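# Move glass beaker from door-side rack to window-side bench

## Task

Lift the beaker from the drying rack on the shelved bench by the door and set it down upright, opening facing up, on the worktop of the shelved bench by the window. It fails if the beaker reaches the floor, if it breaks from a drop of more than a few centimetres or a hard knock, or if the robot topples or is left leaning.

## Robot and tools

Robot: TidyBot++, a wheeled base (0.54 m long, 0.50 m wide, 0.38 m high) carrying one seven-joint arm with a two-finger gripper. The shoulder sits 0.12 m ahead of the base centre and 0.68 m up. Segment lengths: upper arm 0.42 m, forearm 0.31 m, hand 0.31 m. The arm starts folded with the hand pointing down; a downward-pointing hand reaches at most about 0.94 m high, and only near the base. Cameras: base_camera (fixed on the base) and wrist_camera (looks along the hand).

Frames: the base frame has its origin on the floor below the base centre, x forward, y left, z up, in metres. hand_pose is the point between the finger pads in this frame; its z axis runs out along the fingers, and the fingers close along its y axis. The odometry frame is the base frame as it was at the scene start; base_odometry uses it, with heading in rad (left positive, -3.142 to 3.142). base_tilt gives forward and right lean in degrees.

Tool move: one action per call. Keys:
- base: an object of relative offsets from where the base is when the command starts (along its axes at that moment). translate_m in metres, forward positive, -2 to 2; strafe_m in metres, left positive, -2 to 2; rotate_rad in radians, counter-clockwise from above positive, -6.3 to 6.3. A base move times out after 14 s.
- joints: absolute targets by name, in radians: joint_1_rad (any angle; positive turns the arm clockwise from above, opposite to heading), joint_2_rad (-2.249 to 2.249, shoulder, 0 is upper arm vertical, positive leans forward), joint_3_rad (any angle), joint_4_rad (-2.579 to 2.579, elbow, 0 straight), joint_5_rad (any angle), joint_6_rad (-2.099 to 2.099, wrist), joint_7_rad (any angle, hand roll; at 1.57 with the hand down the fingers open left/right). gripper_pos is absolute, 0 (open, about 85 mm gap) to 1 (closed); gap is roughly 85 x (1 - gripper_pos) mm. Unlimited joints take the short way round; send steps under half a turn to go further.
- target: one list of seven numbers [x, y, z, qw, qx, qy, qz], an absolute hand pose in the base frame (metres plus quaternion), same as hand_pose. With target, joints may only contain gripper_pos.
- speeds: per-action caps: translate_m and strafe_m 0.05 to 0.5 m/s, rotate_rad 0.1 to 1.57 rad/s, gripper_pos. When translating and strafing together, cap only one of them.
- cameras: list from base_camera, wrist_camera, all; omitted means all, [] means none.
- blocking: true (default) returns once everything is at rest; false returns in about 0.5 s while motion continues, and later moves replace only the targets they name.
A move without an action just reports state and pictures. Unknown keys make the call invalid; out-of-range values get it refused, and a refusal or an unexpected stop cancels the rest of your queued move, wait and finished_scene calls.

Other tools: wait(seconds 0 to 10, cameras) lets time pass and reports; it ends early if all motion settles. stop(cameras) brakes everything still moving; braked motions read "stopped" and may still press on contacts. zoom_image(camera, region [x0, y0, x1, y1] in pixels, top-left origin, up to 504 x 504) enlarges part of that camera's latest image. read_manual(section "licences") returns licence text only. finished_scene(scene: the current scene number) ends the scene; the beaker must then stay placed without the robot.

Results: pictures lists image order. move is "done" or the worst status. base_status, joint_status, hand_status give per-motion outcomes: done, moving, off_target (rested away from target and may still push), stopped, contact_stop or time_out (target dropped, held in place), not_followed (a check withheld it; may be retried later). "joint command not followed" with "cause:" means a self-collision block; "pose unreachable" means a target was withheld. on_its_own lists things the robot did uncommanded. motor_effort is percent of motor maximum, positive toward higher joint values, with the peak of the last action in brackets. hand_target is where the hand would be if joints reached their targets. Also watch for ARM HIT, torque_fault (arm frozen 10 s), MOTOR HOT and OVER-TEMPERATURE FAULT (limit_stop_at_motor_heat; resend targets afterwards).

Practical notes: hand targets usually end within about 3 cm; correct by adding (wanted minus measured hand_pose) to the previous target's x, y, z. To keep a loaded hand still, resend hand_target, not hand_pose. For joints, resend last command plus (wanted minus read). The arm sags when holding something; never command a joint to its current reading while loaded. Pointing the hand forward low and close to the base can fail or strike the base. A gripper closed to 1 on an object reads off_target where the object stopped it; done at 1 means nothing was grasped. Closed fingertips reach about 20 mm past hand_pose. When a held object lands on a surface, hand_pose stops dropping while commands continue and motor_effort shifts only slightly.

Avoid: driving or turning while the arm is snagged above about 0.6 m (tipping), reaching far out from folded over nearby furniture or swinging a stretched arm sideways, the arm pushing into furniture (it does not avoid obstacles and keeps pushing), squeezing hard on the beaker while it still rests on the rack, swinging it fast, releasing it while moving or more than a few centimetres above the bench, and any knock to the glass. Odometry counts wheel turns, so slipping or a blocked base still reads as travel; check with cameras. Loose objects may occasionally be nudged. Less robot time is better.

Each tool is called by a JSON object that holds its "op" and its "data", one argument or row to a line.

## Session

{"op": "move", "data": {
  "joints": {"joint_1_rad":0,"joint_2_rad":-0.7,"joint_3_rad":3.14,"joint_4_rad":-2.2,"joint_5_rad":0,"joint_6_rad":-0.25,"joint_7_rad":1.57},
  "cameras": ["wrist_camera"]
}}

Scene clock: 1.83 s.
move: done
base_odometry: x=+0.000 y=+0.000 heading=+0.000
base_tilt: forward=-0.4 right=+0.5
base_status: not commanded
joint_positions: joint_1_rad=+0.023 joint_2_rad=-0.692 joint_3_rad=+3.118 joint_4_rad=-2.209 joint_5_rad=+0.015 joint_6_rad=-0.296 joint_7_rad=+1.595 gripper_pos=+0.000
joint_status: all done
motor_effort: joint_1_rad=+1(1) joint_2_rad=+0(3) joint_3_rad=+1(2) joint_4_rad=+20(20) joint_5_rad=+0(2) joint_6_rad=+8(9) joint_7_rad=+0(1)
hand_pose: x=+0.4664 y=+0.0025 z=+0.9480 quat_wxyz=(+0.021, +0.787, +0.017, +0.616) (m; base frame)
hand_target: x=+0.4678 y=+0.0021 z=+0.9704 quat_wxyz=(+0.000, +0.768, +0.000, +0.641) (m; base frame)
hand_status: not commanded
pictures: wrist_camera
camera_calibration:
wrist_camera: T_world_to_cam=[[-0.0363174, -0.997266, 0.0643504, -0.0458631], [-0.235101, -0.0540595, -0.970466, 1.08183], [0.971292, -0.0503736, -0.232495, -0.0951472], [0, 0, 0, 1]] pos_world=[0.345091, 0.00795265, 1.03071]

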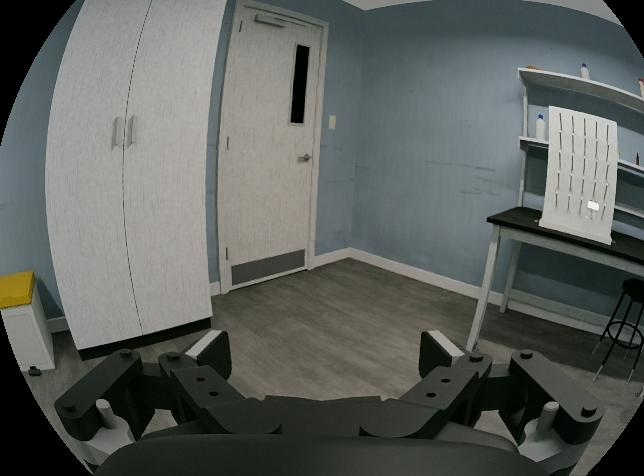

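{"op": "zoom_image", "data": {
  "camera": "wrist_camera",
  "region": [480, 80, 644, 280]
}}

{"op": "move", "data": {
  "base": {"rotate_rad":-0.9},
  "cameras": ["wrist_camera"]
}}

{"op": "zoom_image", "data": {
  "camera": "wrist_camera",
  "region": [280, 80, 520, 280]
}}

Scaled by 2.520.

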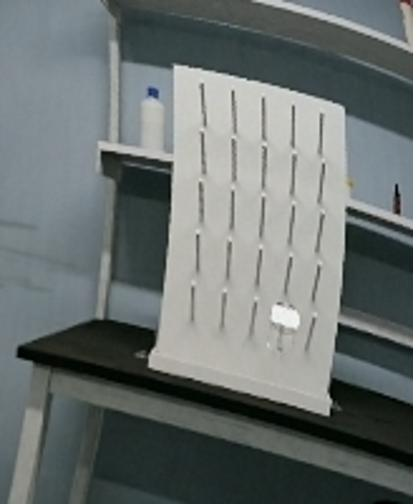

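Scene clock: 4.20 s.
move: done
base_odometry: x=+0.000 y=+0.000 heading=-0.898
base_tilt: forward=-0.4 right=+0.5
base_status: done
joint_positions: joint_1_rad=+0.018 joint_2_rad=-0.692 joint_3_rad=+3.125 joint_4_rad=-2.209 joint_5_rad=+0.015 joint_6_rad=-0.293 joint_7_rad=+1.595 gripper_pos=+0.000
joint_status: not commanded
motor_effort: joint_1_rad=+0(1) joint_2_rad=+1(1) joint_3_rad=+1(2) joint_4_rad=+20(20) joint_5_rad=+0(1) joint_6_rad=+9(9) joint_7_rad=+0(1)
hand_pose: x=+0.4666 y=+0.0010 z=+0.9490 quat_wxyz=(+0.019, +0.786, +0.015, +0.618) (m; base frame)
hand_target: x=+0.4678 y=+0.0021 z=+0.9704 quat_wxyz=(+0.000, +0.768, +0.000, +0.641) (m; base frame)
hand_status: not commanded
pictures: wrist_camera
camera_calibration:
wrist_camera: T_world_to_cam=[[-0.0374405, -0.997512, 0.0597412, -0.0425513], [-0.232045, -0.0494706, -0.971446, 1.08231], [0.971984, -0.050234, -0.229615, -0.0983039], [0, 0, 0, 1]] pos_world=[0.345103, 0.00615908, 1.03138]

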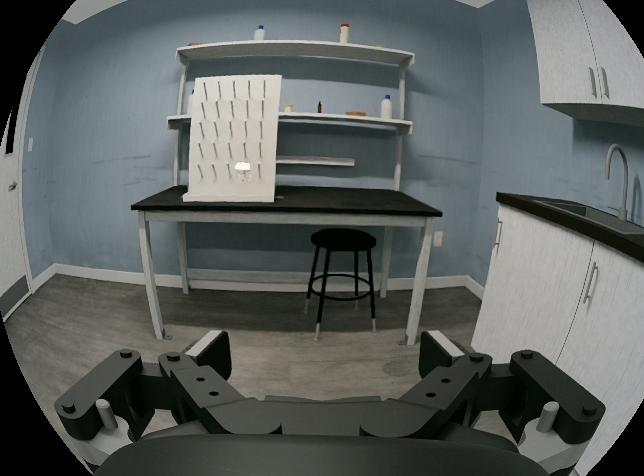

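Scaled by 2.100.

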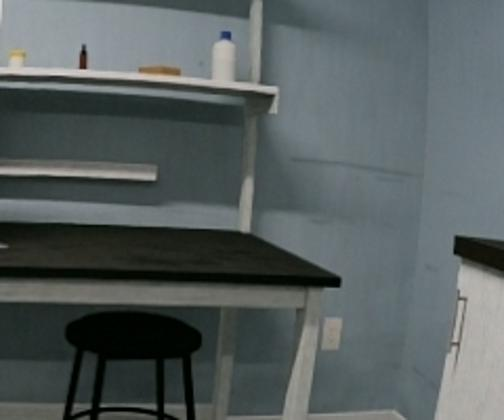

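{"op": "move", "data": {
  "base": {"translate_m":0.87,"strafe_m":0.27},
  "cameras": ["wrist_camera"]
}}

Scene clock: 8.90 s.
move: done
base_odometry: x=+0.753 y=-0.513 heading=-0.899
base_tilt: forward=-0.4 right=+0.5
base_status: done
joint_positions: joint_1_rad=+0.018 joint_2_rad=-0.696 joint_3_rad=+3.125 joint_4_rad=-2.209 joint_5_rad=+0.015 joint_6_rad=-0.291 joint_7_rad=+1.595 gripper_pos=+0.000
joint_status: not commanded
motor_effort: joint_1_rad=+0(1) joint_2_rad=+0(4) joint_3_rad=+1(2) joint_4_rad=+20(20) joint_5_rad=+0(1) joint_6_rad=+8(9) joint_7_rad=+0(1)
hand_pose: x=+0.4658 y=+0.0010 z=+0.9509 quat_wxyz=(+0.019, +0.784, +0.015, +0.620) (m; base frame)
hand_target: x=+0.4678 y=+0.0021 z=+0.9704 quat_wxyz=(+0.000, +0.768, +0.000, +0.641) (m; base frame)
hand_status: not commanded
pictures: wrist_camera
camera_calibration:
wrist_camera: T_world_to_cam=[[-0.0377177, -0.997516, 0.059491, -0.0423211], [-0.226425, -0.0494538, -0.972772, 1.08263], [0.973298, -0.050161, -0.223997, -0.103041], [0, 0, 0, 1]] pos_world=[0.343827, 0.00615544, 1.03259]

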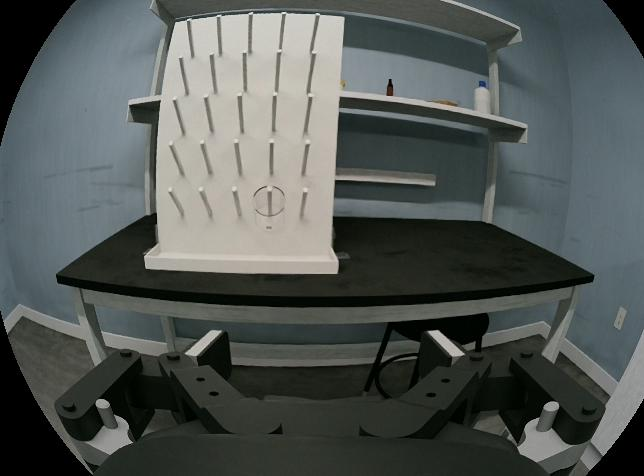

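{"op": "zoom_image", "data": {
  "camera": "wrist_camera",
  "region": [220, 160, 320, 290]
}}

Scaled by 3.877.

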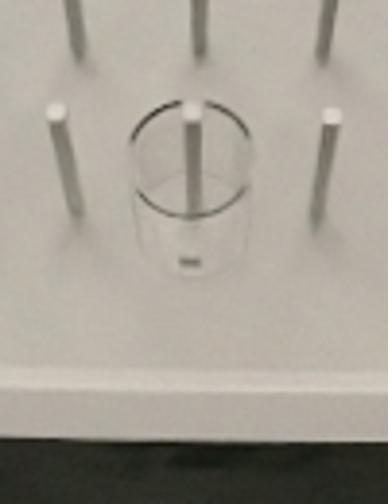

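{"op": "move", "data": {
  "base": {"translate_m":0.34,"strafe_m":0.07},
  "cameras": ["wrist_camera"]
}}

{"op": "zoom_image", "data": {
  "camera": "wrist_camera",
  "region": [220, 160, 420, 360]
}}

Scene clock: 11.67 s.
move: done
base_odometry: x=+1.020 y=-0.735 heading=-0.899
base_tilt: forward=-0.4 right=+0.5
base_status: done
joint_positions: joint_1_rad=+0.018 joint_2_rad=-0.693 joint_3_rad=+3.125 joint_4_rad=-2.209 joint_5_rad=+0.015 joint_6_rad=-0.289 joint_7_rad=+1.595 gripper_pos=+0.000
joint_status: not commanded
motor_effort: joint_1_rad=+0(1) joint_2_rad=+0(3) joint_3_rad=+1(2) joint_4_rad=+20(20) joint_5_rad=+0(1) joint_6_rad=+9(9) joint_7_rad=+0(1)
hand_pose: x=+0.4668 y=+0.0010 z=+0.9501 quat_wxyz=(+0.019, +0.785, +0.015, +0.619) (m; base frame)
hand_target: x=+0.4678 y=+0.0021 z=+0.9704 quat_wxyz=(+0.000, +0.768, +0.000, +0.641) (m; base frame)
hand_status: not commanded
pictures: wrist_camera
camera_calibration:
wrist_camera: T_world_to_cam=[[-0.0376273, -0.997521, 0.0594629, -0.0422986], [-0.22853, -0.0493382, -0.972286, 1.08259], [0.972809, -0.0501735, -0.226107, -0.10194], [0, 0, 0, 1]] pos_world=[0.344981, 0.00610448, 1.03205]

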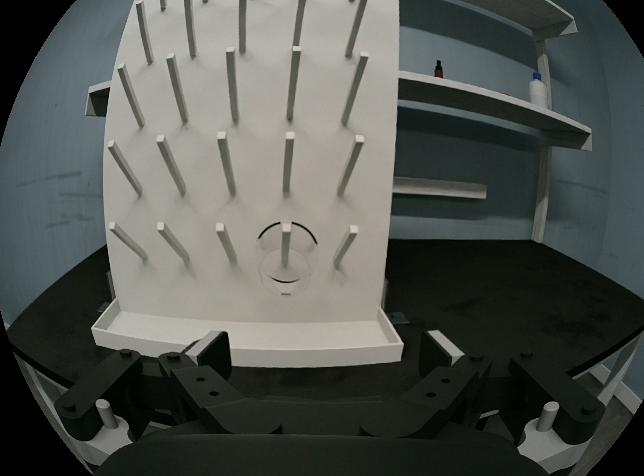

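Scaled by 2.520.

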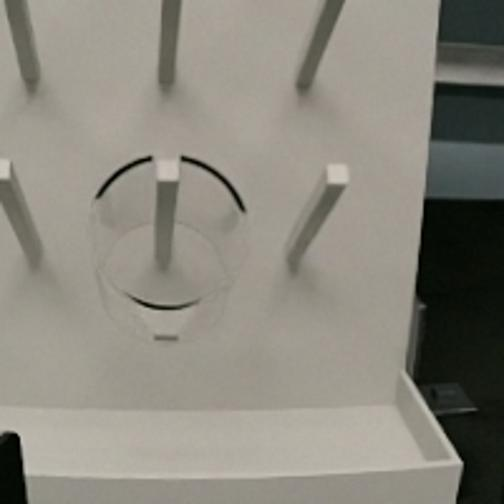

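{"op": "move", "data": {
  "target": [0.625, 0.04, 0.975, 0, 0.877, 0, 0.481],
  "cameras": ["wrist_camera"]
}}

Scene clock: 14.27 s.
move: off_target
base_odometry: x=+1.020 y=-0.735 heading=-0.899
base_tilt: forward=-0.4 right=+0.5
base_status: not commanded
joint_positions: joint_1_rad=+0.017 joint_2_rad=-0.171 joint_3_rad=+3.045 joint_4_rad=-1.595 joint_5_rad=+0.080 joint_6_rad=-0.662 joint_7_rad=+1.423 gripper_pos=+0.000
joint_status: not commanded
motor_effort: joint_1_rad=+0(1) joint_2_rad=-14(15) joint_3_rad=+0(1) joint_4_rad=+19(21) joint_5_rad=+0(1) joint_6_rad=+8(9) joint_7_rad=+0(1)
hand_pose: x=+0.6274 y=+0.0311 z=+0.9894 quat_wxyz=(-0.013, +0.863, -0.011, +0.505) (m; base frame)
hand_target: x=+0.6250 y=+0.0400 z=+0.9750 quat_wxyz=(+0.000, +0.877, +0.000, +0.481) (m; base frame)
hand_status: off_target (0.017 m and 3.7 deg from the pose sent, 0.165 m and 19.2 deg at the start)
pictures: wrist_camera
camera_calibration:
wrist_camera: T_world_to_cam=[[-0.0383656, -0.999185, -0.0125275, 0.0632137], [-0.486303, 0.0296216, -0.873288, 1.22027], [0.872948, -0.027412, -0.487043, 0.0723642], [0, 0, 0, 1]] pos_world=[0.532678, 0.0289994, 1.10169]

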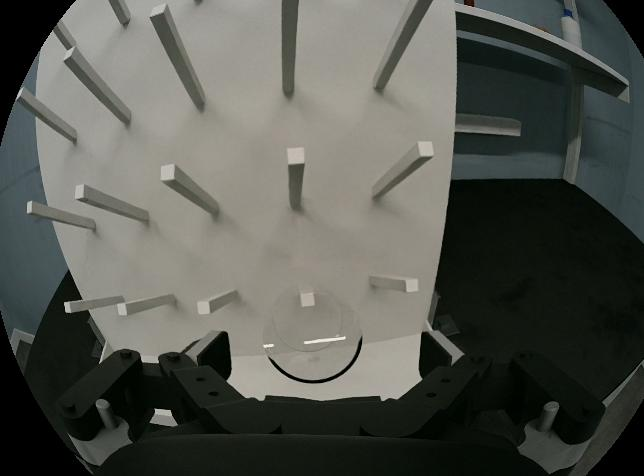

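{"op": "move", "data": {
  "target": [0.672, 0.05, 0.928, 0, 0.884, 0, 0.467],
  "cameras": ["wrist_camera"]
}}

Scene clock: 15.63 s.
move: done
base_odometry: x=+1.020 y=-0.735 heading=-0.899
base_tilt: forward=-0.4 right=+0.5
base_status: not commanded
joint_positions: joint_1_rad=-0.055 joint_2_rad=-0.044 joint_3_rad=+3.045 joint_4_rad=-1.595 joint_5_rad=+0.160 joint_6_rad=-0.648 joint_7_rad=+1.338 gripper_pos=+0.000
joint_status: not commanded
motor_effort: joint_1_rad=+0(1) joint_2_rad=-17(20) joint_3_rad=+0(1) joint_4_rad=+19(20) joint_5_rad=+1(1) joint_6_rad=+7(8) joint_7_rad=+0(0)
hand_pose: x=+0.6635 y=+0.0556 z=+0.9278 quat_wxyz=(-0.014, +0.889, +0.000, +0.458) (m; base frame)
hand_target: x=+0.6720 y=+0.0500 z=+0.9280 quat_wxyz=(+0.000, +0.884, +0.000, +0.467) (m; base frame)
hand_status: done (0.010 m and 2.0 deg from the pose sent, 0.078 m and 5.3 deg at the start)
pictures: wrist_camera
camera_calibration:
wrist_camera: T_world_to_cam=[[-0.0174893, -0.999846, -0.00166347, 0.0643886], [-0.576161, 0.0114379, -0.817256, 1.19197], [0.817149, -0.0133348, -0.576272, 0.130531], [0, 0, 0, 1]] pos_world=[0.581232, 0.0524855, 1.04948]

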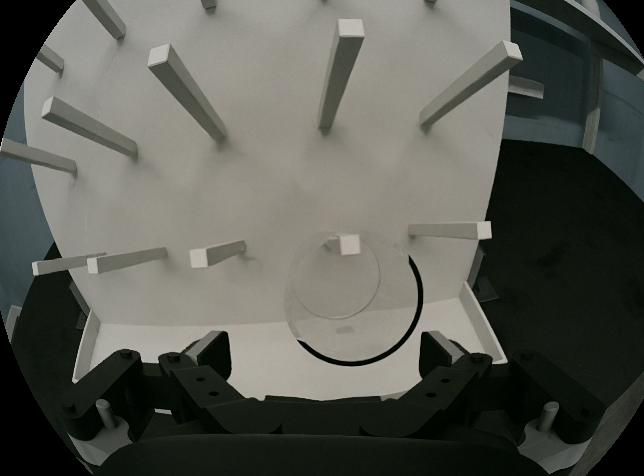

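{"op": "move", "data": {
  "target": [0.656, 0.037, 0.952, 0, 0.879, 0, 0.477],
  "cameras": ["wrist_camera"]
}}

Scene clock: 16.87 s.
move: off_target
base_odometry: x=+1.020 y=-0.735 heading=-0.899
base_tilt: forward=-0.4 right=+0.5
base_status: not commanded
joint_positions: joint_1_rad=-0.045 joint_2_rad=-0.072 joint_3_rad=+3.045 joint_4_rad=-1.595 joint_5_rad=+0.160 joint_6_rad=-0.648 joint_7_rad=+1.363 gripper_pos=+0.000
joint_status: not commanded
motor_effort: joint_1_rad=+0(1) joint_2_rad=-17(20) joint_3_rad=+1(1) joint_4_rad=+19(20) joint_5_rad=+1(1) joint_6_rad=+7(8) joint_7_rad=+0(0)
hand_pose: x=+0.6568 y=+0.0496 z=+0.9433 quat_wxyz=(-0.006, +0.882, +0.006, +0.471) (m; base frame)
hand_target: x=+0.6560 y=+0.0370 z=+0.9520 quat_wxyz=(+0.000, +0.879, +0.000, +0.477) (m; base frame)
hand_status: off_target (0.015 m and 1.3 deg from the pose sent, 0.031 m and 2.9 deg at the start)
pictures: wrist_camera
camera_calibration:
wrist_camera: T_world_to_cam=[[-0.0137677, -0.999754, 0.017391, 0.0378949], [-0.552215, -0.00689739, -0.833673, 1.20153], [0.833588, -0.0210814, -0.551984, 0.111475], [0, 0, 0, 1]] pos_world=[0.571101, 0.048523, 1.06256]

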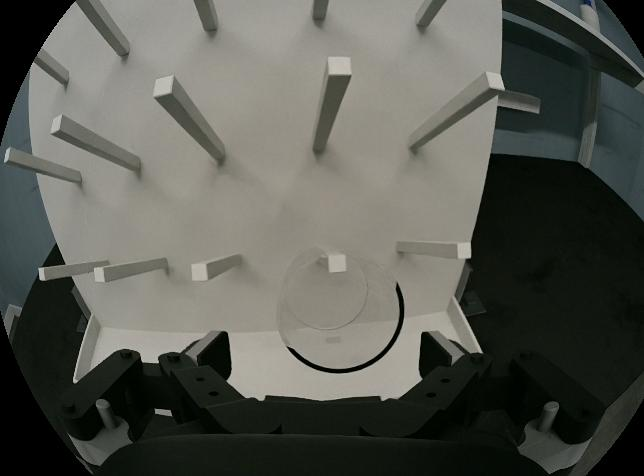

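{"op": "move", "data": {
  "target": [0.674, 0.029, 0.954, 0, 0.878, 0, 0.479],
  "cameras": ["wrist_camera"]
}}

Scene clock: 17.80 s.
move: done
base_odometry: x=+1.020 y=-0.735 heading=-0.899
base_tilt: forward=-0.4 right=+0.5
base_status: not commanded
joint_positions: joint_1_rad=-0.045 joint_2_rad=-0.061 joint_3_rad=+3.081 joint_4_rad=-1.560 joint_5_rad=+0.158 joint_6_rad=-0.648 joint_7_rad=+1.388 gripper_pos=+0.000
joint_status: not commanded
motor_effort: joint_1_rad=+1(1) joint_2_rad=-17(18) joint_3_rad=+0(1) joint_4_rad=+19(20) joint_5_rad=+1(2) joint_6_rad=+7(8) joint_7_rad=+0(0)
hand_pose: x=+0.6669 y=+0.0304 z=+0.9574 quat_wxyz=(+0.005, +0.876, +0.000, +0.481) (m; base frame)
hand_target: x=+0.6740 y=+0.0290 z=+0.9540 quat_wxyz=(+0.000, +0.878, +0.000, +0.479) (m; base frame)
hand_status: done (0.008 m and 0.6 deg from the pose sent, 0.029 m and 1.4 deg at the start)
pictures: wrist_camera
camera_calibration:
wrist_camera: T_world_to_cam=[[-0.0367179, -0.998873, 0.0300918, 0.0216717], [-0.532532, -0.00592263, -0.846389, 1.21773], [0.845613, -0.0471024, -0.531714, 0.0838336], [0, 0, 0, 1]] pos_world=[0.578383, 0.0328081, 1.07459]

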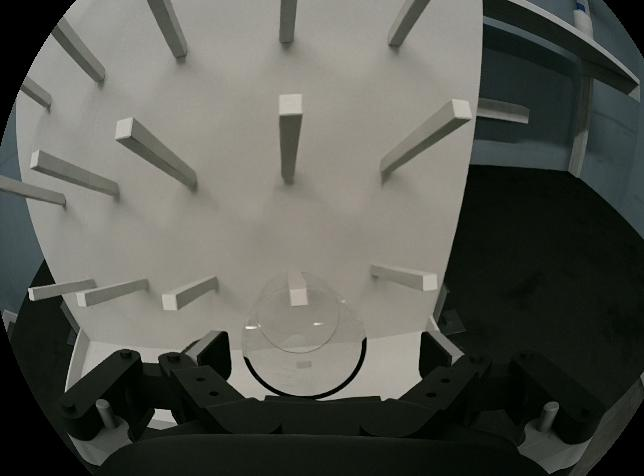

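{"op": "move", "data": {
  "target": [0.69, 0.037, 0.939, 0, 0.878, 0, 0.479],
  "cameras": ["wrist_camera"]
}}

Scene clock: 18.83 s.
move: off_target
base_odometry: x=+1.020 y=-0.735 heading=-0.899
base_tilt: forward=-0.4 right=+0.5
base_status: not commanded
joint_positions: joint_1_rad=-0.057 joint_2_rad=-0.028 joint_3_rad=+3.083 joint_4_rad=-1.560 joint_5_rad=+0.159 joint_6_rad=-0.625 joint_7_rad=+1.377 gripper_pos=+0.000
joint_status: not commanded
motor_effort: joint_1_rad=+0(1) joint_2_rad=-18(20) joint_3_rad=+0(1) joint_4_rad=+19(20) joint_5_rad=+2(2) joint_6_rad=+7(8) joint_7_rad=+0(1)
hand_pose: x=+0.6791 y=+0.0381 z=+0.9448 quat_wxyz=(-0.002, +0.879, +0.001, +0.477) (m; base frame)
hand_target: x=+0.6900 y=+0.0370 z=+0.9390 quat_wxyz=(+0.000, +0.878, +0.000, +0.479) (m; base frame)
hand_status: off_target (0.012 m and 0.4 deg from the pose sent, 0.030 m and 0.6 deg at the start)
pictures: wrist_camera
camera_calibration:
wrist_camera: T_world_to_cam=[[-0.0281293, -0.999391, 0.0206688, 0.033344], [-0.541743, -0.00213537, -0.840541, 1.21423], [0.840073, -0.034841, -0.541353, 0.0795735], [0, 0, 0, 1]] pos_world=[0.59189, 0.0386889, 1.063]

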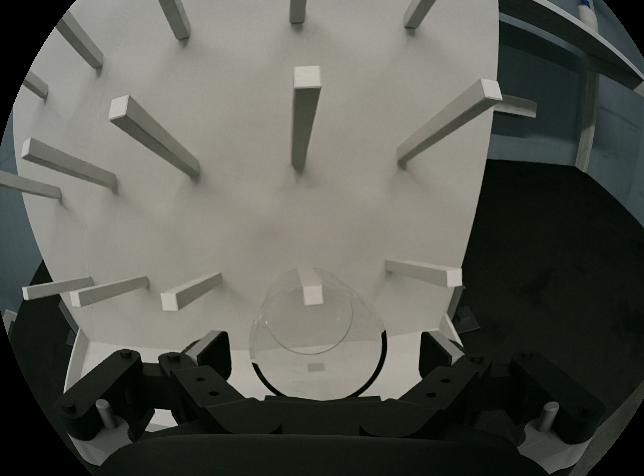

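{"op": "move", "data": {
  "target": [0.716, 0.041, 0.921, 0, 0.878, 0, 0.479],
  "cameras": ["wrist_camera"]
}}

Scene clock: 19.93 s.
move: off_target
base_odometry: x=+1.020 y=-0.735 heading=-0.899
base_tilt: forward=-0.3 right=+0.5
base_status: not commanded
joint_positions: joint_1_rad=-0.091 joint_2_rad=+0.036 joint_3_rad=+3.115 joint_4_rad=-1.560 joint_5_rad=+0.159 joint_6_rad=-0.583 joint_7_rad=+1.373 gripper_pos=+0.000
joint_status: not commanded
motor_effort: joint_1_rad=+0(1) joint_2_rad=-20(22) joint_3_rad=+0(1) joint_4_rad=+19(20) joint_5_rad=+1(2) joint_6_rad=+7(8) joint_7_rad=+0(1)
hand_pose: x=+0.7026 y=+0.0426 z=+0.9186 quat_wxyz=(-0.004, +0.884, +0.003, +0.467) (m; base frame)
hand_target: x=+0.7160 y=+0.0410 z=+0.9210 quat_wxyz=(+0.000, +0.878, +0.000, +0.479) (m; base frame)
hand_status: off_target (0.014 m and 1.7 deg from the pose sent, 0.044 m and 0.4 deg at the start)
pictures: wrist_camera
camera_calibration:
wrist_camera: T_world_to_cam=[[-0.0220986, -0.999594, 0.0179701, 0.0372521], [-0.560764, -0.00248762, -0.827972, 1.20681], [0.827681, -0.028374, -0.560482, 0.0717976], [0, 0, 0, 1]] pos_world=[0.618134, 0.0422763, 1.03878]

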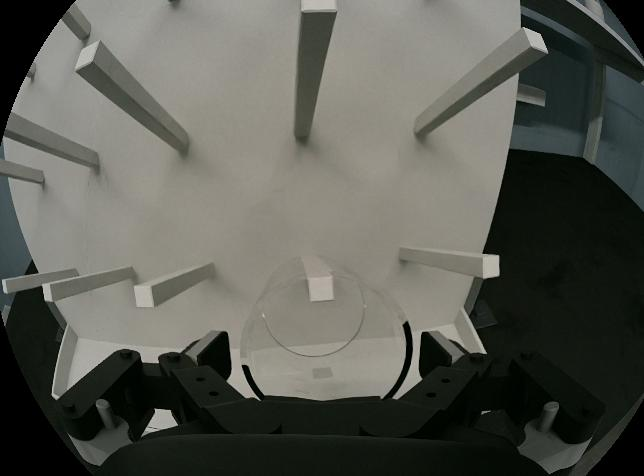

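{"op": "move", "data": {
  "target": [0.743, 0.041, 0.909, 0, 0.874, 0, 0.486],
  "cameras": ["wrist_camera"]
}}

Scene clock: 21.03 s.
move: off_target
base_odometry: x=+1.020 y=-0.735 heading=-0.899
base_tilt: forward=-0.4 right=+0.5
base_status: not commanded
joint_positions: joint_1_rad=-0.121 joint_2_rad=+0.091 joint_3_rad=+3.159 joint_4_rad=-1.551 joint_5_rad=+0.159 joint_6_rad=-0.522 joint_7_rad=+1.373 gripper_pos=+0.000
joint_status: not commanded
motor_effort: joint_1_rad=+0(1) joint_2_rad=-21(23) joint_3_rad=+0(1) joint_4_rad=+19(20) joint_5_rad=+0(1) joint_6_rad=+7(8) joint_7_rad=+0(1)
hand_pose: x=+0.7283 y=+0.0403 z=+0.9061 quat_wxyz=(-0.003, +0.881, +0.001, +0.473) (m; base frame)
hand_target: x=+0.7430 y=+0.0410 z=+0.9090 quat_wxyz=(+0.000, +0.874, +0.000, +0.486) (m; base frame)
hand_status: off_target (0.015 m and 1.8 deg from the pose sent, 0.042 m and 2.6 deg at the start)
pictures: wrist_camera
camera_calibration:
wrist_camera: T_world_to_cam=[[-0.0264648, -0.999485, 0.0181394, 0.0387762], [-0.549093, -0.000628902, -0.835761, 1.20931], [0.835342, -0.0320784, -0.548794, 0.0274507], [0, 0, 0, 1]] pos_world=[0.642118, 0.0403974, 1.02505]

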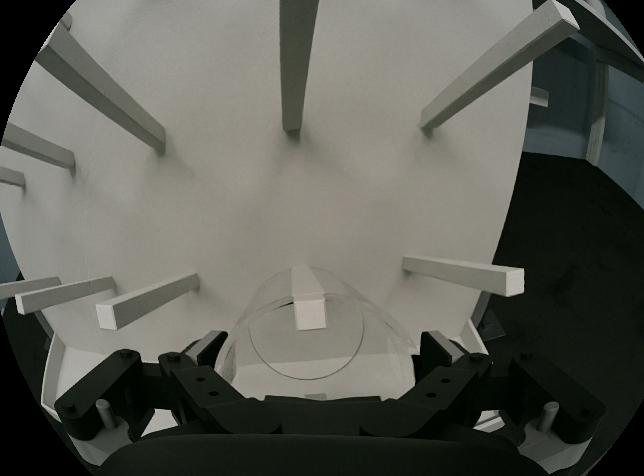

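{"op": "move", "data": {
  "joints": {"gripper_pos":0.38},
  "cameras": ["wrist_camera"]
}}

Scene clock: 21.97 s.
move: off_target
base_odometry: x=+1.020 y=-0.735 heading=-0.899
base_tilt: forward=-0.4 right=+0.5
base_status: not commanded
joint_positions: joint_1_rad=-0.121 joint_2_rad=+0.091 joint_3_rad=+3.160 joint_4_rad=-1.551 joint_5_rad=+0.159 joint_6_rad=-0.522 joint_7_rad=+1.373 gripper_pos=+0.207
joint_status: gripper_pos off_target (ended at +0.207, target +0.380)
motor_effort: joint_1_rad=+0(1) joint_2_rad=-20(22) joint_3_rad=+0(1) joint_4_rad=+20(20) joint_5_rad=+1(1) joint_6_rad=+8(9) joint_7_rad=+0(1)
hand_pose: x=+0.7284 y=+0.0403 z=+0.9067 quat_wxyz=(-0.003, +0.881, +0.001, +0.473) (m; base frame)
hand_target: x=+0.7430 y=+0.0410 z=+0.9090 quat_wxyz=(+0.000, +0.874, +0.000, +0.486) (m; base frame)
hand_status: not commanded
pictures: wrist_camera
camera_calibration:
wrist_camera: T_world_to_cam=[[-0.026481, -0.999486, 0.0180651, 0.0388686], [-0.548129, -0.000594787, -0.836393, 1.20975], [0.835974, -0.0320506, -0.547832, 0.0263662], [0, 0, 0, 1]] pos_world=[0.642087, 0.0404132, 1.02557]

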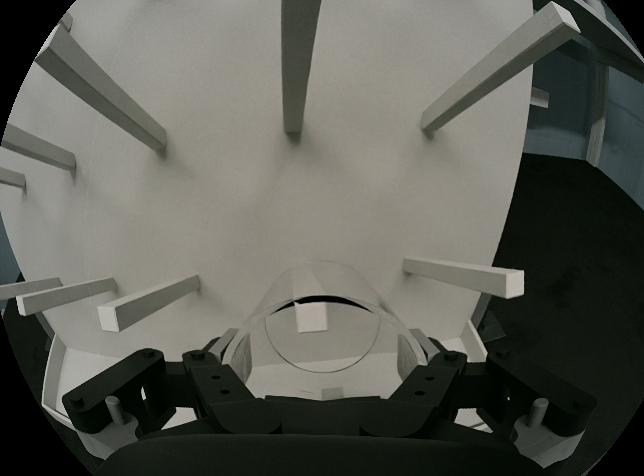

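Retract along axis.

{"op": "move", "data": {
  "target": [0.70, 0.041, 0.937, 0, 0.874, 0, 0.486],
  "cameras": []
}}

{"op": "move", "data": {
  "target": [0.65, 0.041, 0.97, 0, 0.874, 0, 0.486],
  "cameras": []
}}

{"op": "move", "data": {
  "target": [0.60, 0.041, 1.0, 0, 0.874, 0, 0.486],
  "cameras": ["wrist_camera"]
}}

Scene clock: 23.30 s.
move: off_target
base_odometry: x=+1.020 y=-0.735 heading=-0.899
base_tilt: forward=-0.4 right=+0.5
base_status: not commanded
joint_positions: joint_1_rad=-0.108 joint_2_rad=+0.028 joint_3_rad=+3.122 joint_4_rad=-1.554 joint_5_rad=+0.159 joint_6_rad=-0.531 joint_7_rad=+1.372 gripper_pos=+0.207
joint_status: not commanded
motor_effort: joint_1_rad=+0(1) joint_2_rad=-21(25) joint_3_rad=+0(1) joint_4_rad=+20(21) joint_5_rad=+1(1) joint_6_rad=+8(9) joint_7_rad=+0(0)
hand_pose: x=+0.7099 y=+0.0514 z=+0.9402 quat_wxyz=(-0.012, +0.869, +0.009, +0.495) (m; base frame)
hand_target: x=+0.7000 y=+0.0410 z=+0.9370 quat_wxyz=(+0.000, +0.874, +0.000, +0.486) (m; base frame)
hand_status: off_target (0.015 m and 2.1 deg from the pose sent, 0.042 m and 1.7 deg at the start)
pictures: none
No camera images: "cameras" was empty.

Scene clock: 24.50 s.
move: off_target
base_odometry: x=+1.020 y=-0.735 heading=-0.899
base_tilt: forward=-0.4 right=+0.5
base_status: not commanded
joint_positions: joint_1_rad=-0.052 joint_2_rad=-0.092 joint_3_rad=+3.062 joint_4_rad=-1.554 joint_5_rad=+0.159 joint_6_rad=-0.624 joint_7_rad=+1.372 gripper_pos=+0.207
joint_status: not commanded
motor_effort: joint_1_rad=+1(1) joint_2_rad=-17(23) joint_3_rad=+0(1) joint_4_rad=+20(21) joint_5_rad=+1(2) joint_6_rad=+9(9) joint_7_rad=+0(0)
hand_pose: x=+0.6612 y=+0.0461 z=+0.9840 quat_wxyz=(-0.008, +0.861, +0.005, +0.508) (m; base frame)
hand_target: x=+0.6500 y=+0.0410 z=+0.9700 quat_wxyz=(+0.000, +0.874, +0.000, +0.486) (m; base frame)
hand_status: off_target (0.019 m and 3.1 deg from the pose sent, 0.068 m and 2.1 deg at the start)
pictures: none
No camera images: "cameras" was empty.

Scene clock: 25.70 s.
move: off_target
base_odometry: x=+1.020 y=-0.735 heading=-0.899
base_tilt: forward=-0.4 right=+0.5
base_status: not commanded
joint_positions: joint_1_rad=-0.011 joint_2_rad=-0.197 joint_3_rad=+3.028 joint_4_rad=-1.554 joint_5_rad=+0.159 joint_6_rad=-0.740 joint_7_rad=+1.373 gripper_pos=+0.207
joint_status: not commanded
motor_effort: joint_1_rad=+0(1) joint_2_rad=-13(19) joint_3_rad=+1(1) joint_4_rad=+20(21) joint_5_rad=+1(2) joint_6_rad=+8(9) joint_7_rad=+0(0)
hand_pose: x=+0.6111 y=+0.0355 z=+1.0071 quat_wxyz=(+0.005, +0.864, -0.003, +0.504) (m; base frame)
hand_target: x=+0.6000 y=+0.0410 z=+1.0000 quat_wxyz=(+0.000, +0.874, +0.000, +0.486) (m; base frame)
hand_status: off_target (0.014 m and 2.4 deg from the pose sent, 0.063 m and 3.1 deg at the start)
pictures: wrist_camera
camera_calibration:
wrist_camera: T_world_to_cam=[[-0.043177, -0.998734, 0.0258267, 0.0314518], [-0.488418, -0.00144997, -0.872609, 1.22939], [0.871541, -0.0502908, -0.487737, 0.0976804], [0, 0, 0, 1]] pos_world=[0.516681, 0.0381069, 1.11961]

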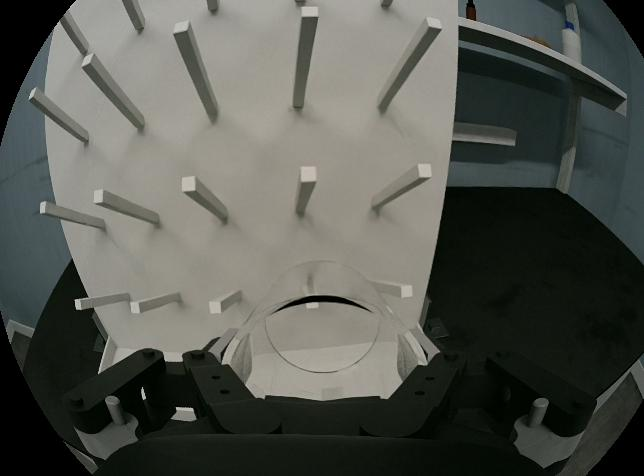

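{"op": "move", "data": {
  "base": {"translate_m":-0.5},
  "cameras": []
}}

{"op": "move", "data": {
  "base": {"translate_m":-0.5,"rotate_rad":-3.12},
  "speeds": {"rotate_rad":1.2},
  "joints": {"joint_1_rad":0,"joint_2_rad":-0.7,"joint_3_rad":3.14,"joint_4_rad":-2.2,"joint_5_rad":0,"joint_6_rad":-0.25,"joint_7_rad":1.57},
  "cameras": ["wrist_camera"]
}}

Scene clock: 28.23 s.
move: done
base_odometry: x=+0.709 y=-0.343 heading=-0.899
base_tilt: forward=-0.4 right=+0.5
base_status: done
joint_positions: joint_1_rad=-0.007 joint_2_rad=-0.210 joint_3_rad=+3.025 joint_4_rad=-1.554 joint_5_rad=+0.159 joint_6_rad=-0.744 joint_7_rad=+1.373 gripper_pos=+0.207
joint_status: not commanded
motor_effort: joint_1_rad=+0(1) joint_2_rad=-13(17) joint_3_rad=+0(2) joint_4_rad=+20(21) joint_5_rad=+2(2) joint_6_rad=+8(9) joint_7_rad=+0(0)
hand_pose: x=+0.6058 y=+0.0350 z=+1.0125 quat_wxyz=(+0.006, +0.862, -0.004, +0.508) (m; base frame)
hand_target: x=+0.6000 y=+0.0410 z=+1.0000 quat_wxyz=(+0.000, +0.874, +0.000, +0.486) (m; base frame)
hand_status: not commanded
pictures: none
No camera images: "cameras" was empty.

Scene clock: 32.30 s.
move: done
base_odometry: x=+0.397 y=+0.048 heading=+2.265
base_tilt: forward=-0.4 right=+0.5
base_status: done
joint_positions: joint_1_rad=-0.007 joint_2_rad=-0.689 joint_3_rad=+3.126 joint_4_rad=-2.185 joint_5_rad=+0.061 joint_6_rad=-0.300 joint_7_rad=+1.529 gripper_pos=+0.207
joint_status: all done
motor_effort: joint_1_rad=+0(2) joint_2_rad=+0(17) joint_3_rad=+1(3) joint_4_rad=+21(22) joint_5_rad=+0(3) joint_6_rad=+10(11) joint_7_rad=+0(1)
hand_pose: x=+0.4684 y=+0.0052 z=+0.9606 quat_wxyz=(+0.010, +0.782, +0.011, +0.623) (m; base frame)
hand_target: x=+0.4678 y=+0.0021 z=+0.9703 quat_wxyz=(+0.000, +0.768, +0.000, +0.641) (m; base frame)
hand_status: not commanded
pictures: wrist_camera
camera_calibration:
wrist_camera: T_world_to_cam=[[-0.031853, -0.99869, 0.0400423, -0.0226618], [-0.218076, -0.0321531, -0.975402, 1.09135], [0.975412, -0.0398017, -0.216766, -0.111116], [0, 0, 0, 1]] pos_world=[0.345659, 0.00803559, 1.04133]

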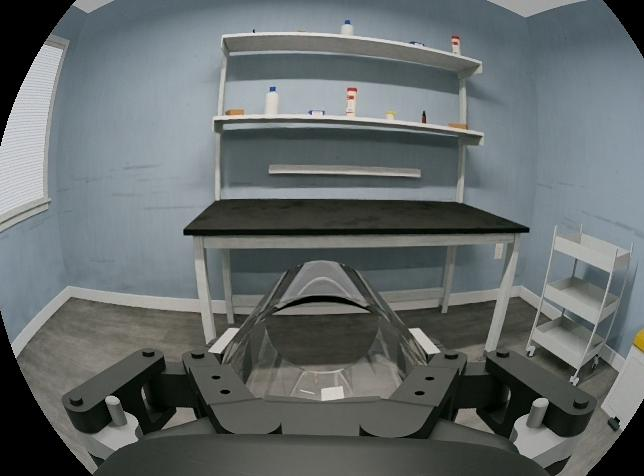

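{"op": "move", "data": {
  "base": {"translate_m":1.05,"strafe_m":-0.1,"rotate_rad":-0.02},
  "joints": {"joint_7_rad":-1.55},
  "cameras": ["wrist_camera"]
}}

Scene clock: 36.10 s.
move: done
base_odometry: x=-0.198 y=+0.919 heading=+2.244
base_tilt: forward=-0.4 right=+0.5
base_status: done
joint_positions: joint_1_rad=-0.007 joint_2_rad=-0.692 joint_3_rad=+3.126 joint_4_rad=-2.186 joint_5_rad=+0.060 joint_6_rad=-0.297 joint_7_rad=-1.508 gripper_pos=+0.207
joint_status: all done
motor_effort: joint_1_rad=+0(1) joint_2_rad=+0(3) joint_3_rad=+0(2) joint_4_rad=+21(22) joint_5_rad=+0(1) joint_6_rad=+9(10) joint_7_rad=+0(1)
hand_pose: x=+0.4675 y=+0.0051 z=+0.9620 quat_wxyz=(-0.624, +0.052, -0.778, +0.042) (m; base frame)
hand_target: x=+0.4678 y=+0.0021 z=+0.9703 quat_wxyz=(-0.641, +0.009, -0.768, +0.007) (m; base frame)
hand_status: not commanded
pictures: wrist_camera
camera_calibration:
wrist_camera: T_world_to_cam=[[-0.0653586, 0.990172, -0.123643, 0.14014], [0.220098, 0.135161, 0.966068, -0.980869], [0.973286, 0.0359272, -0.226769, -0.099751], [0, 0, 0, 1]] pos_world=[0.322133, -0.00260357, 0.942294]

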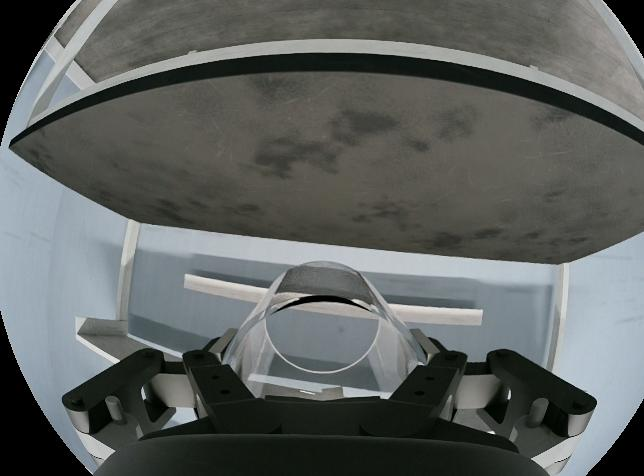

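{"op": "move", "data": {
  "base": {"translate_m":0.115},
  "target": [0.5, 0, 0.93, 0.4, 0, 0.9165, 0],
  "cameras": []
}}

{"op": "move", "data": {
  "target": [0.51, 0.005, 0.90, 0.208, 0, 0.978, 0],
  "cameras": []
}}

{"op": "move", "data": {
  "target": [0.515, 0.005, 0.865, 0.13, 0, 0.9915, 0],
  "cameras": ["wrist_camera"]
}}

Scene clock: 38.97 s.
move: off_target
base_odometry: x=-0.270 y=+1.009 heading=+2.244
base_tilt: forward=-0.4 right=+0.5
base_status: done
joint_positions: joint_1_rad=+0.892 joint_2_rad=-0.456 joint_3_rad=+2.767 joint_4_rad=-1.738 joint_5_rad=-0.513 joint_6_rad=-1.060 joint_7_rad=-1.065 gripper_pos=+0.207
joint_status: not commanded
motor_effort: joint_1_rad=+0(1) joint_2_rad=-3(3) joint_3_rad=+4(4) joint_4_rad=+19(21) joint_5_rad=-2(3) joint_6_rad=+6(10) joint_7_rad=+0(1)
hand_pose: x=+0.4957 y=-0.0235 z=+0.9292 quat_wxyz=(-0.405, -0.023, -0.913, +0.031) (m; base frame)
hand_target: x=+0.5000 y=+0.0000 z=+0.9300 quat_wxyz=(-0.400, +0.000, -0.917, +0.000) (m; base frame)
hand_status: off_target (0.024 m and 4.5 deg from the pose sent, 0.046 m and 31.2 deg at the start)
pictures: none
No camera images: "cameras" was empty.

Scene clock: 41.27 s.
move: off_target
base_odometry: x=-0.270 y=+1.009 heading=+2.244
base_tilt: forward=-0.4 right=+0.5
base_status: not commanded
joint_positions: joint_1_rad=+0.218 joint_2_rad=-0.107 joint_3_rad=+2.940 joint_4_rad=-1.410 joint_5_rad=-0.085 joint_6_rad=-1.373 joint_7_rad=-1.516 gripper_pos=+0.207
joint_status: not commanded
motor_effort: joint_1_rad=+0(1) joint_2_rad=-14(14) joint_3_rad=+0(4) joint_4_rad=+17(19) joint_5_rad=-1(3) joint_6_rad=+4(7) joint_7_rad=+0(1)
hand_pose: x=+0.5153 y=+0.0253 z=+0.9046 quat_wxyz=(-0.231, +0.022, -0.972, -0.024) (m; base frame)
hand_target: x=+0.5100 y=+0.0050 z=+0.9000 quat_wxyz=(-0.208, +0.000, -0.978, +0.000) (m; base frame)
hand_status: off_target (0.021 m and 4.6 deg from the pose sent, 0.043 m and 24.2 deg at the start)
pictures: none
No camera images: "cameras" was empty.

Scene clock: 42.60 s.
move: off_target
base_odometry: x=-0.270 y=+1.009 heading=+2.244
base_tilt: forward=-0.4 right=+0.5
base_status: not commanded
joint_positions: joint_1_rad=+0.034 joint_2_rad=+0.004 joint_3_rad=+3.097 joint_4_rad=-1.369 joint_5_rad=-0.058 joint_6_rad=-1.466 joint_7_rad=-1.541 gripper_pos=+0.207
joint_status: not commanded
motor_effort: joint_1_rad=+0(1) joint_2_rad=-17(19) joint_3_rad=+0(1) joint_4_rad=+17(18) joint_5_rad=+0(1) joint_6_rad=+3(4) joint_7_rad=+0(1)
hand_pose: x=+0.5209 y=+0.0237 z=+0.8676 quat_wxyz=(-0.151, +0.021, -0.988, -0.028) (m; base frame)
hand_target: x=+0.5150 y=+0.0050 z=+0.8650 quat_wxyz=(-0.130, +0.000, -0.992, +0.000) (m; base frame)
hand_status: off_target (0.020 m and 4.7 deg from the pose sent, 0.045 m and 12.3 deg at the start)
pictures: wrist_camera
camera_calibration:
wrist_camera: T_world_to_cam=[[-0.0638303, 0.994378, 0.0844902, -0.0679653], [0.95482, 0.0362283, 0.294967, -0.702061], [0.290248, 0.0995008, -0.951765, 0.809485], [0, 0, 0, 1]] pos_world=[0.431053, 0.0124732, 0.983267]

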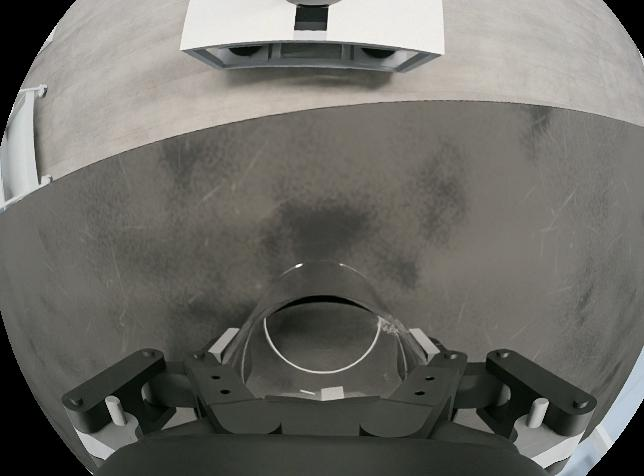

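{"op": "move", "data": {
  "target": [0.515, 0.0, 0.846, 0.13, 0, 0.9915, 0],
  "cameras": []
}}

{"op": "move", "data": {
  "target": [0.515, 0.0, 0.834, 0.13, 0, 0.9915, 0],
  "cameras": ["wrist_camera"]
}}

Scene clock: 43.73 s.
move: off_target
base_odometry: x=-0.270 y=+1.009 heading=+2.244
base_tilt: forward=-0.4 right=+0.5
base_status: not commanded
joint_positions: joint_1_rad=-0.012 joint_2_rad=+0.004 joint_3_rad=+3.160 joint_4_rad=-1.413 joint_5_rad=-0.058 joint_6_rad=-1.464 joint_7_rad=-1.541 gripper_pos=+0.207
joint_status: not commanded
motor_effort: joint_1_rad=+0(1) joint_2_rad=-17(18) joint_3_rad=+0(1) joint_4_rad=+17(18) joint_5_rad=+0(1) joint_6_rad=+2(3) joint_7_rad=+0(0)
hand_pose: x=+0.5118 y=+0.0168 z=+0.8503 quat_wxyz=(-0.130, +0.012, -0.991, -0.027) (m; base frame)
hand_target: x=+0.5150 y=+0.0000 z=+0.8460 quat_wxyz=(-0.130, +0.000, -0.992, +0.000) (m; base frame)
hand_status: off_target (0.018 m and 3.4 deg from the pose sent, 0.033 m and 4.7 deg at the start)
pictures: none
No camera images: "cameras" was empty.

Scene clock: 44.43 s.
move: off_target
base_odometry: x=-0.270 y=+1.009 heading=+2.244
base_tilt: forward=-0.4 right=+0.5
base_status: not commanded
joint_positions: joint_1_rad=-0.012 joint_2_rad=+0.004 joint_3_rad=+3.160 joint_4_rad=-1.452 joint_5_rad=-0.058 joint_6_rad=-1.446 joint_7_rad=-1.541 gripper_pos=+0.207
joint_status: not commanded
motor_effort: joint_1_rad=+0(1) joint_2_rad=-17(18) joint_3_rad=+0(1) joint_4_rad=+17(18) joint_5_rad=+0(1) joint_6_rad=+2(3) joint_7_rad=+0(0)
hand_pose: x=+0.5073 y=+0.0168 z=+0.8367 quat_wxyz=(-0.120, +0.011, -0.992, -0.027) (m; base frame)
hand_target: x=+0.5150 y=+0.0000 z=+0.8340 quat_wxyz=(-0.130, +0.000, -0.992, +0.000) (m; base frame)
hand_status: off_target (0.019 m and 3.5 deg from the pose sent, 0.024 m and 3.4 deg at the start)
pictures: wrist_camera
camera_calibration:
wrist_camera: T_world_to_cam=[[-0.0398184, 0.995373, 0.0874505, -0.0740037], [0.971933, 0.0182739, 0.234549, -0.637533], [0.231865, 0.0943353, -0.968163, 0.828129], [0, 0, 0, 1]] pos_world=[0.424678, 0.00718963, 0.957768]

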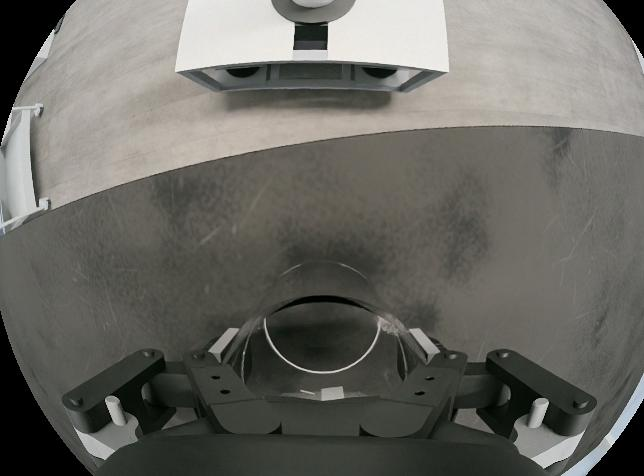

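{"op": "move", "data": {
  "target": [0.517, -0.01, 0.826, 0.13, 0.0, 0.9915, 0.012],
  "cameras": []
}}

{"op": "move", "data": {
  "target": [0.517, -0.01, 0.818, 0.13, 0.0, 0.9915, 0.012],
  "cameras": ["wrist_camera"]
}}

Scene clock: 45.37 s.
move: off_target
base_odometry: x=-0.270 y=+1.009 heading=+2.244
base_tilt: forward=-0.4 right=+0.5
base_status: not commanded
joint_positions: joint_1_rad=-0.012 joint_2_rad=+0.004 joint_3_rad=+3.192 joint_4_rad=-1.472 joint_5_rad=-0.058 joint_6_rad=-1.428 joint_7_rad=-1.521 gripper_pos=+0.207
joint_status: not commanded
motor_effort: joint_1_rad=+0(1) joint_2_rad=-17(18) joint_3_rad=+0(1) joint_4_rad=+17(17) joint_5_rad=-1(1) joint_6_rad=+2(2) joint_7_rad=+0(0)
hand_pose: x=+0.5078 y=+0.0043 z=+0.8301 quat_wxyz=(-0.119, +0.005, -0.993, -0.024) (m; base frame)
hand_target: x=+0.5170 y=-0.0100 z=+0.8260 quat_wxyz=(-0.130, +0.000, -0.991, -0.012) (m; base frame)
hand_status: off_target (0.017 m and 1.9 deg from the pose sent, 0.030 m and 2.4 deg at the start)
pictures: none
No camera images: "cameras" was empty.

Scene clock: 45.97 s.
move: off_target
base_odometry: x=-0.270 y=+1.009 heading=+2.244
base_tilt: forward=-0.4 right=+0.5
base_status: not commanded
joint_positions: joint_1_rad=-0.012 joint_2_rad=+0.004 joint_3_rad=+3.192 joint_4_rad=-1.493 joint_5_rad=-0.058 joint_6_rad=-1.403 joint_7_rad=-1.521 gripper_pos=+0.207
joint_status: not commanded
motor_effort: joint_1_rad=+0(1) joint_2_rad=-15(17) joint_3_rad=+0(0) joint_4_rad=+15(17) joint_5_rad=+0(1) joint_6_rad=+2(3) joint_7_rad=+0(0)
hand_pose: x=+0.5097 y=+0.0041 z=+0.8241 quat_wxyz=(-0.122, +0.004, -0.992, -0.024) (m; base frame)
hand_target: x=+0.5170 y=-0.0100 z=+0.8180 quat_wxyz=(-0.130, +0.000, -0.991, -0.012) (m; base frame)
hand_status: off_target (0.017 m and 1.7 deg from the pose sent, 0.021 m and 1.9 deg at the start)
pictures: wrist_camera
camera_calibration:
wrist_camera: T_world_to_cam=[[-0.0253789, 0.996264, 0.0825454, -0.0635471], [0.97136, 0.00506156, 0.237559, -0.63877], [0.236254, 0.0862103, -0.96786, 0.814164], [0, 0, 0, 1]] pos_world=[0.426514, -0.00364651, 0.944988]

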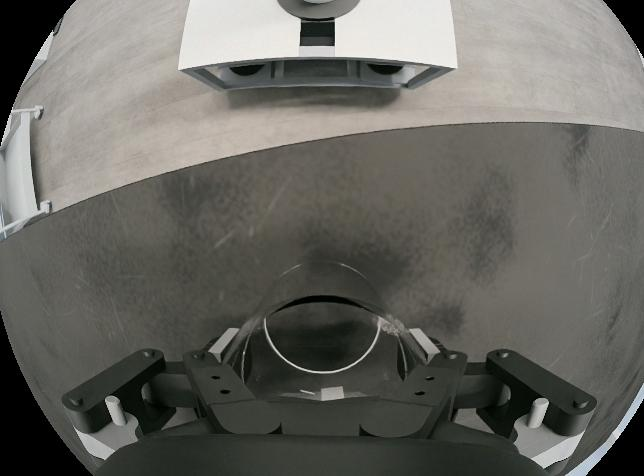

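Effort shifted: contact starting. A little more.

{"op": "move", "data": {
  "target": [0.517, -0.01, 0.81, 0.13, 0.0, 0.9915, 0.012],
  "cameras": ["wrist_camera"]
}}

Scene clock: 46.77 s.
move: off_target
base_odometry: x=-0.270 y=+1.009 heading=+2.244
base_tilt: forward=-0.4 right=+0.5
base_status: not commanded
joint_positions: joint_1_rad=-0.012 joint_2_rad=-0.004 joint_3_rad=+3.192 joint_4_rad=-1.504 joint_5_rad=-0.058 joint_6_rad=-1.380 joint_7_rad=-1.521 gripper_pos=+0.207
joint_status: not commanded
motor_effort: joint_1_rad=+0(1) joint_2_rad=-13(15) joint_3_rad=+0(0) joint_4_rad=+13(15) joint_5_rad=+0(1) joint_6_rad=+3(3) joint_7_rad=+0(1)
hand_pose: x=+0.5123 y=+0.0039 z=+0.8244 quat_wxyz=(-0.131, +0.004, -0.991, -0.023) (m; base frame)
hand_target: x=+0.5170 y=-0.0100 z=+0.8100 quat_wxyz=(-0.130, +0.000, -0.991, -0.012) (m; base frame)
hand_status: off_target (0.021 m and 1.4 deg from the pose sent, 0.021 m and 1.7 deg at the start)
pictures: wrist_camera
camera_calibration:
wrist_camera: T_world_to_cam=[[-0.0256108, 0.996319, 0.0818118, -0.0625523], [0.966748, 0.00385385, 0.255703, -0.65396], [0.254446, 0.0856402, -0.963288, 0.800733], [0, 0, 0, 1]] pos_world=[0.426869, -0.00373262, 0.943673]

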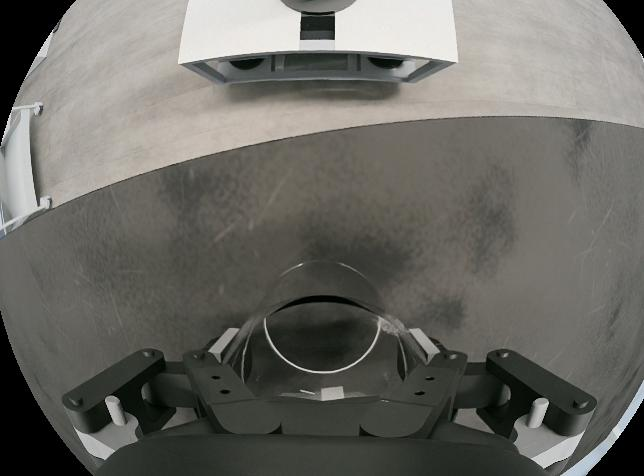

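Contact. Relax and release.

{"op": "move", "data": {
  "target": [0.517, -0.01, 0.819, 0.13, 0.0, 0.9915, 0.012],
  "cameras": []
}}

{"op": "move", "data": {
  "joints": {"gripper_pos":0.15},
  "cameras": []
}}

{"op": "move", "data": {
  "joints": {"gripper_pos":0},
  "cameras": ["wrist_camera"]
}}

Scene clock: 47.60 s.
move: off_target
base_odometry: x=-0.270 y=+1.009 heading=+2.244
base_tilt: forward=-0.4 right=+0.5
base_status: not commanded
joint_positions: joint_1_rad=-0.012 joint_2_rad=-0.003 joint_3_rad=+3.192 joint_4_rad=-1.503 joint_5_rad=-0.058 joint_6_rad=-1.380 joint_7_rad=-1.521 gripper_pos=+0.207
joint_status: not commanded
motor_effort: joint_1_rad=+0(1) joint_2_rad=-14(17) joint_3_rad=+0(1) joint_4_rad=+15(17) joint_5_rad=+0(1) joint_6_rad=+2(3) joint_7_rad=+0(0)
hand_pose: x=+0.5126 y=+0.0039 z=+0.8246 quat_wxyz=(-0.131, +0.004, -0.991, -0.023) (m; base frame)
hand_target: x=+0.5170 y=-0.0100 z=+0.8190 quat_wxyz=(-0.130, +0.000, -0.991, -0.012) (m; base frame)
hand_status: off_target (0.016 m and 1.4 deg from the pose sent, 0.016 m and 1.4 deg at the start)
pictures: none
No camera images: "cameras" was empty.

Scene clock: 48.23 s.
move: done
base_odometry: x=-0.270 y=+1.009 heading=+2.244
base_tilt: forward=-0.4 right=+0.5
base_status: not commanded
joint_positions: joint_1_rad=-0.012 joint_2_rad=-0.003 joint_3_rad=+3.192 joint_4_rad=-1.503 joint_5_rad=-0.058 joint_6_rad=-1.380 joint_7_rad=-1.521 gripper_pos=+0.150
joint_status: all done
motor_effort: joint_1_rad=+0(1) joint_2_rad=-16(17) joint_3_rad=+0(1) joint_4_rad=+16(17) joint_5_rad=+0(1) joint_6_rad=+2(3) joint_7_rad=+0(1)
hand_pose: x=+0.5126 y=+0.0039 z=+0.8246 quat_wxyz=(-0.131, +0.004, -0.991, -0.023) (m; base frame)
hand_target: x=+0.5170 y=-0.0100 z=+0.8190 quat_wxyz=(-0.130, +0.000, -0.991, -0.012) (m; base frame)
hand_status: not commanded
pictures: none
No camera images: "cameras" was empty.

Scene clock: 48.80 s.
move: done
base_odometry: x=-0.270 y=+1.009 heading=+2.244
base_tilt: forward=-0.3 right=+0.5
base_status: not commanded
joint_positions: joint_1_rad=-0.012 joint_2_rad=-0.003 joint_3_rad=+3.192 joint_4_rad=-1.503 joint_5_rad=-0.058 joint_6_rad=-1.380 joint_7_rad=-1.521 gripper_pos=+0.000
joint_status: all done
motor_effort: joint_1_rad=+0(1) joint_2_rad=-17(17) joint_3_rad=+0(0) joint_4_rad=+16(16) joint_5_rad=+0(1) joint_6_rad=+2(2) joint_7_rad=+0(0)
hand_pose: x=+0.5126 y=+0.0039 z=+0.8246 quat_wxyz=(-0.131, +0.004, -0.991, -0.023) (m; base frame)
hand_target: x=+0.5170 y=-0.0100 z=+0.8190 quat_wxyz=(-0.130, +0.000, -0.991, -0.012) (m; base frame)
hand_status: not commanded
pictures: wrist_camera
camera_calibration:
wrist_camera: T_world_to_cam=[[-0.0255881, 0.996324, 0.0817602, -0.0624952], [0.966635, 0.00380725, 0.256128, -0.654607], [0.254875, 0.0855861, -0.963179, 0.800512], [0, 0, 0, 1]] pos_world=[0.427137, -0.00375501, 0.943809]

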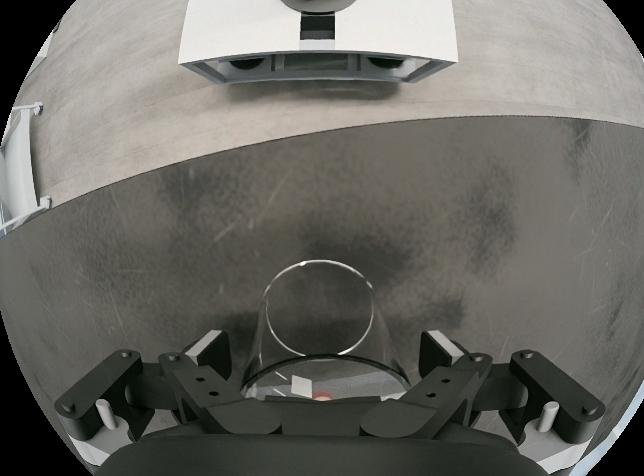

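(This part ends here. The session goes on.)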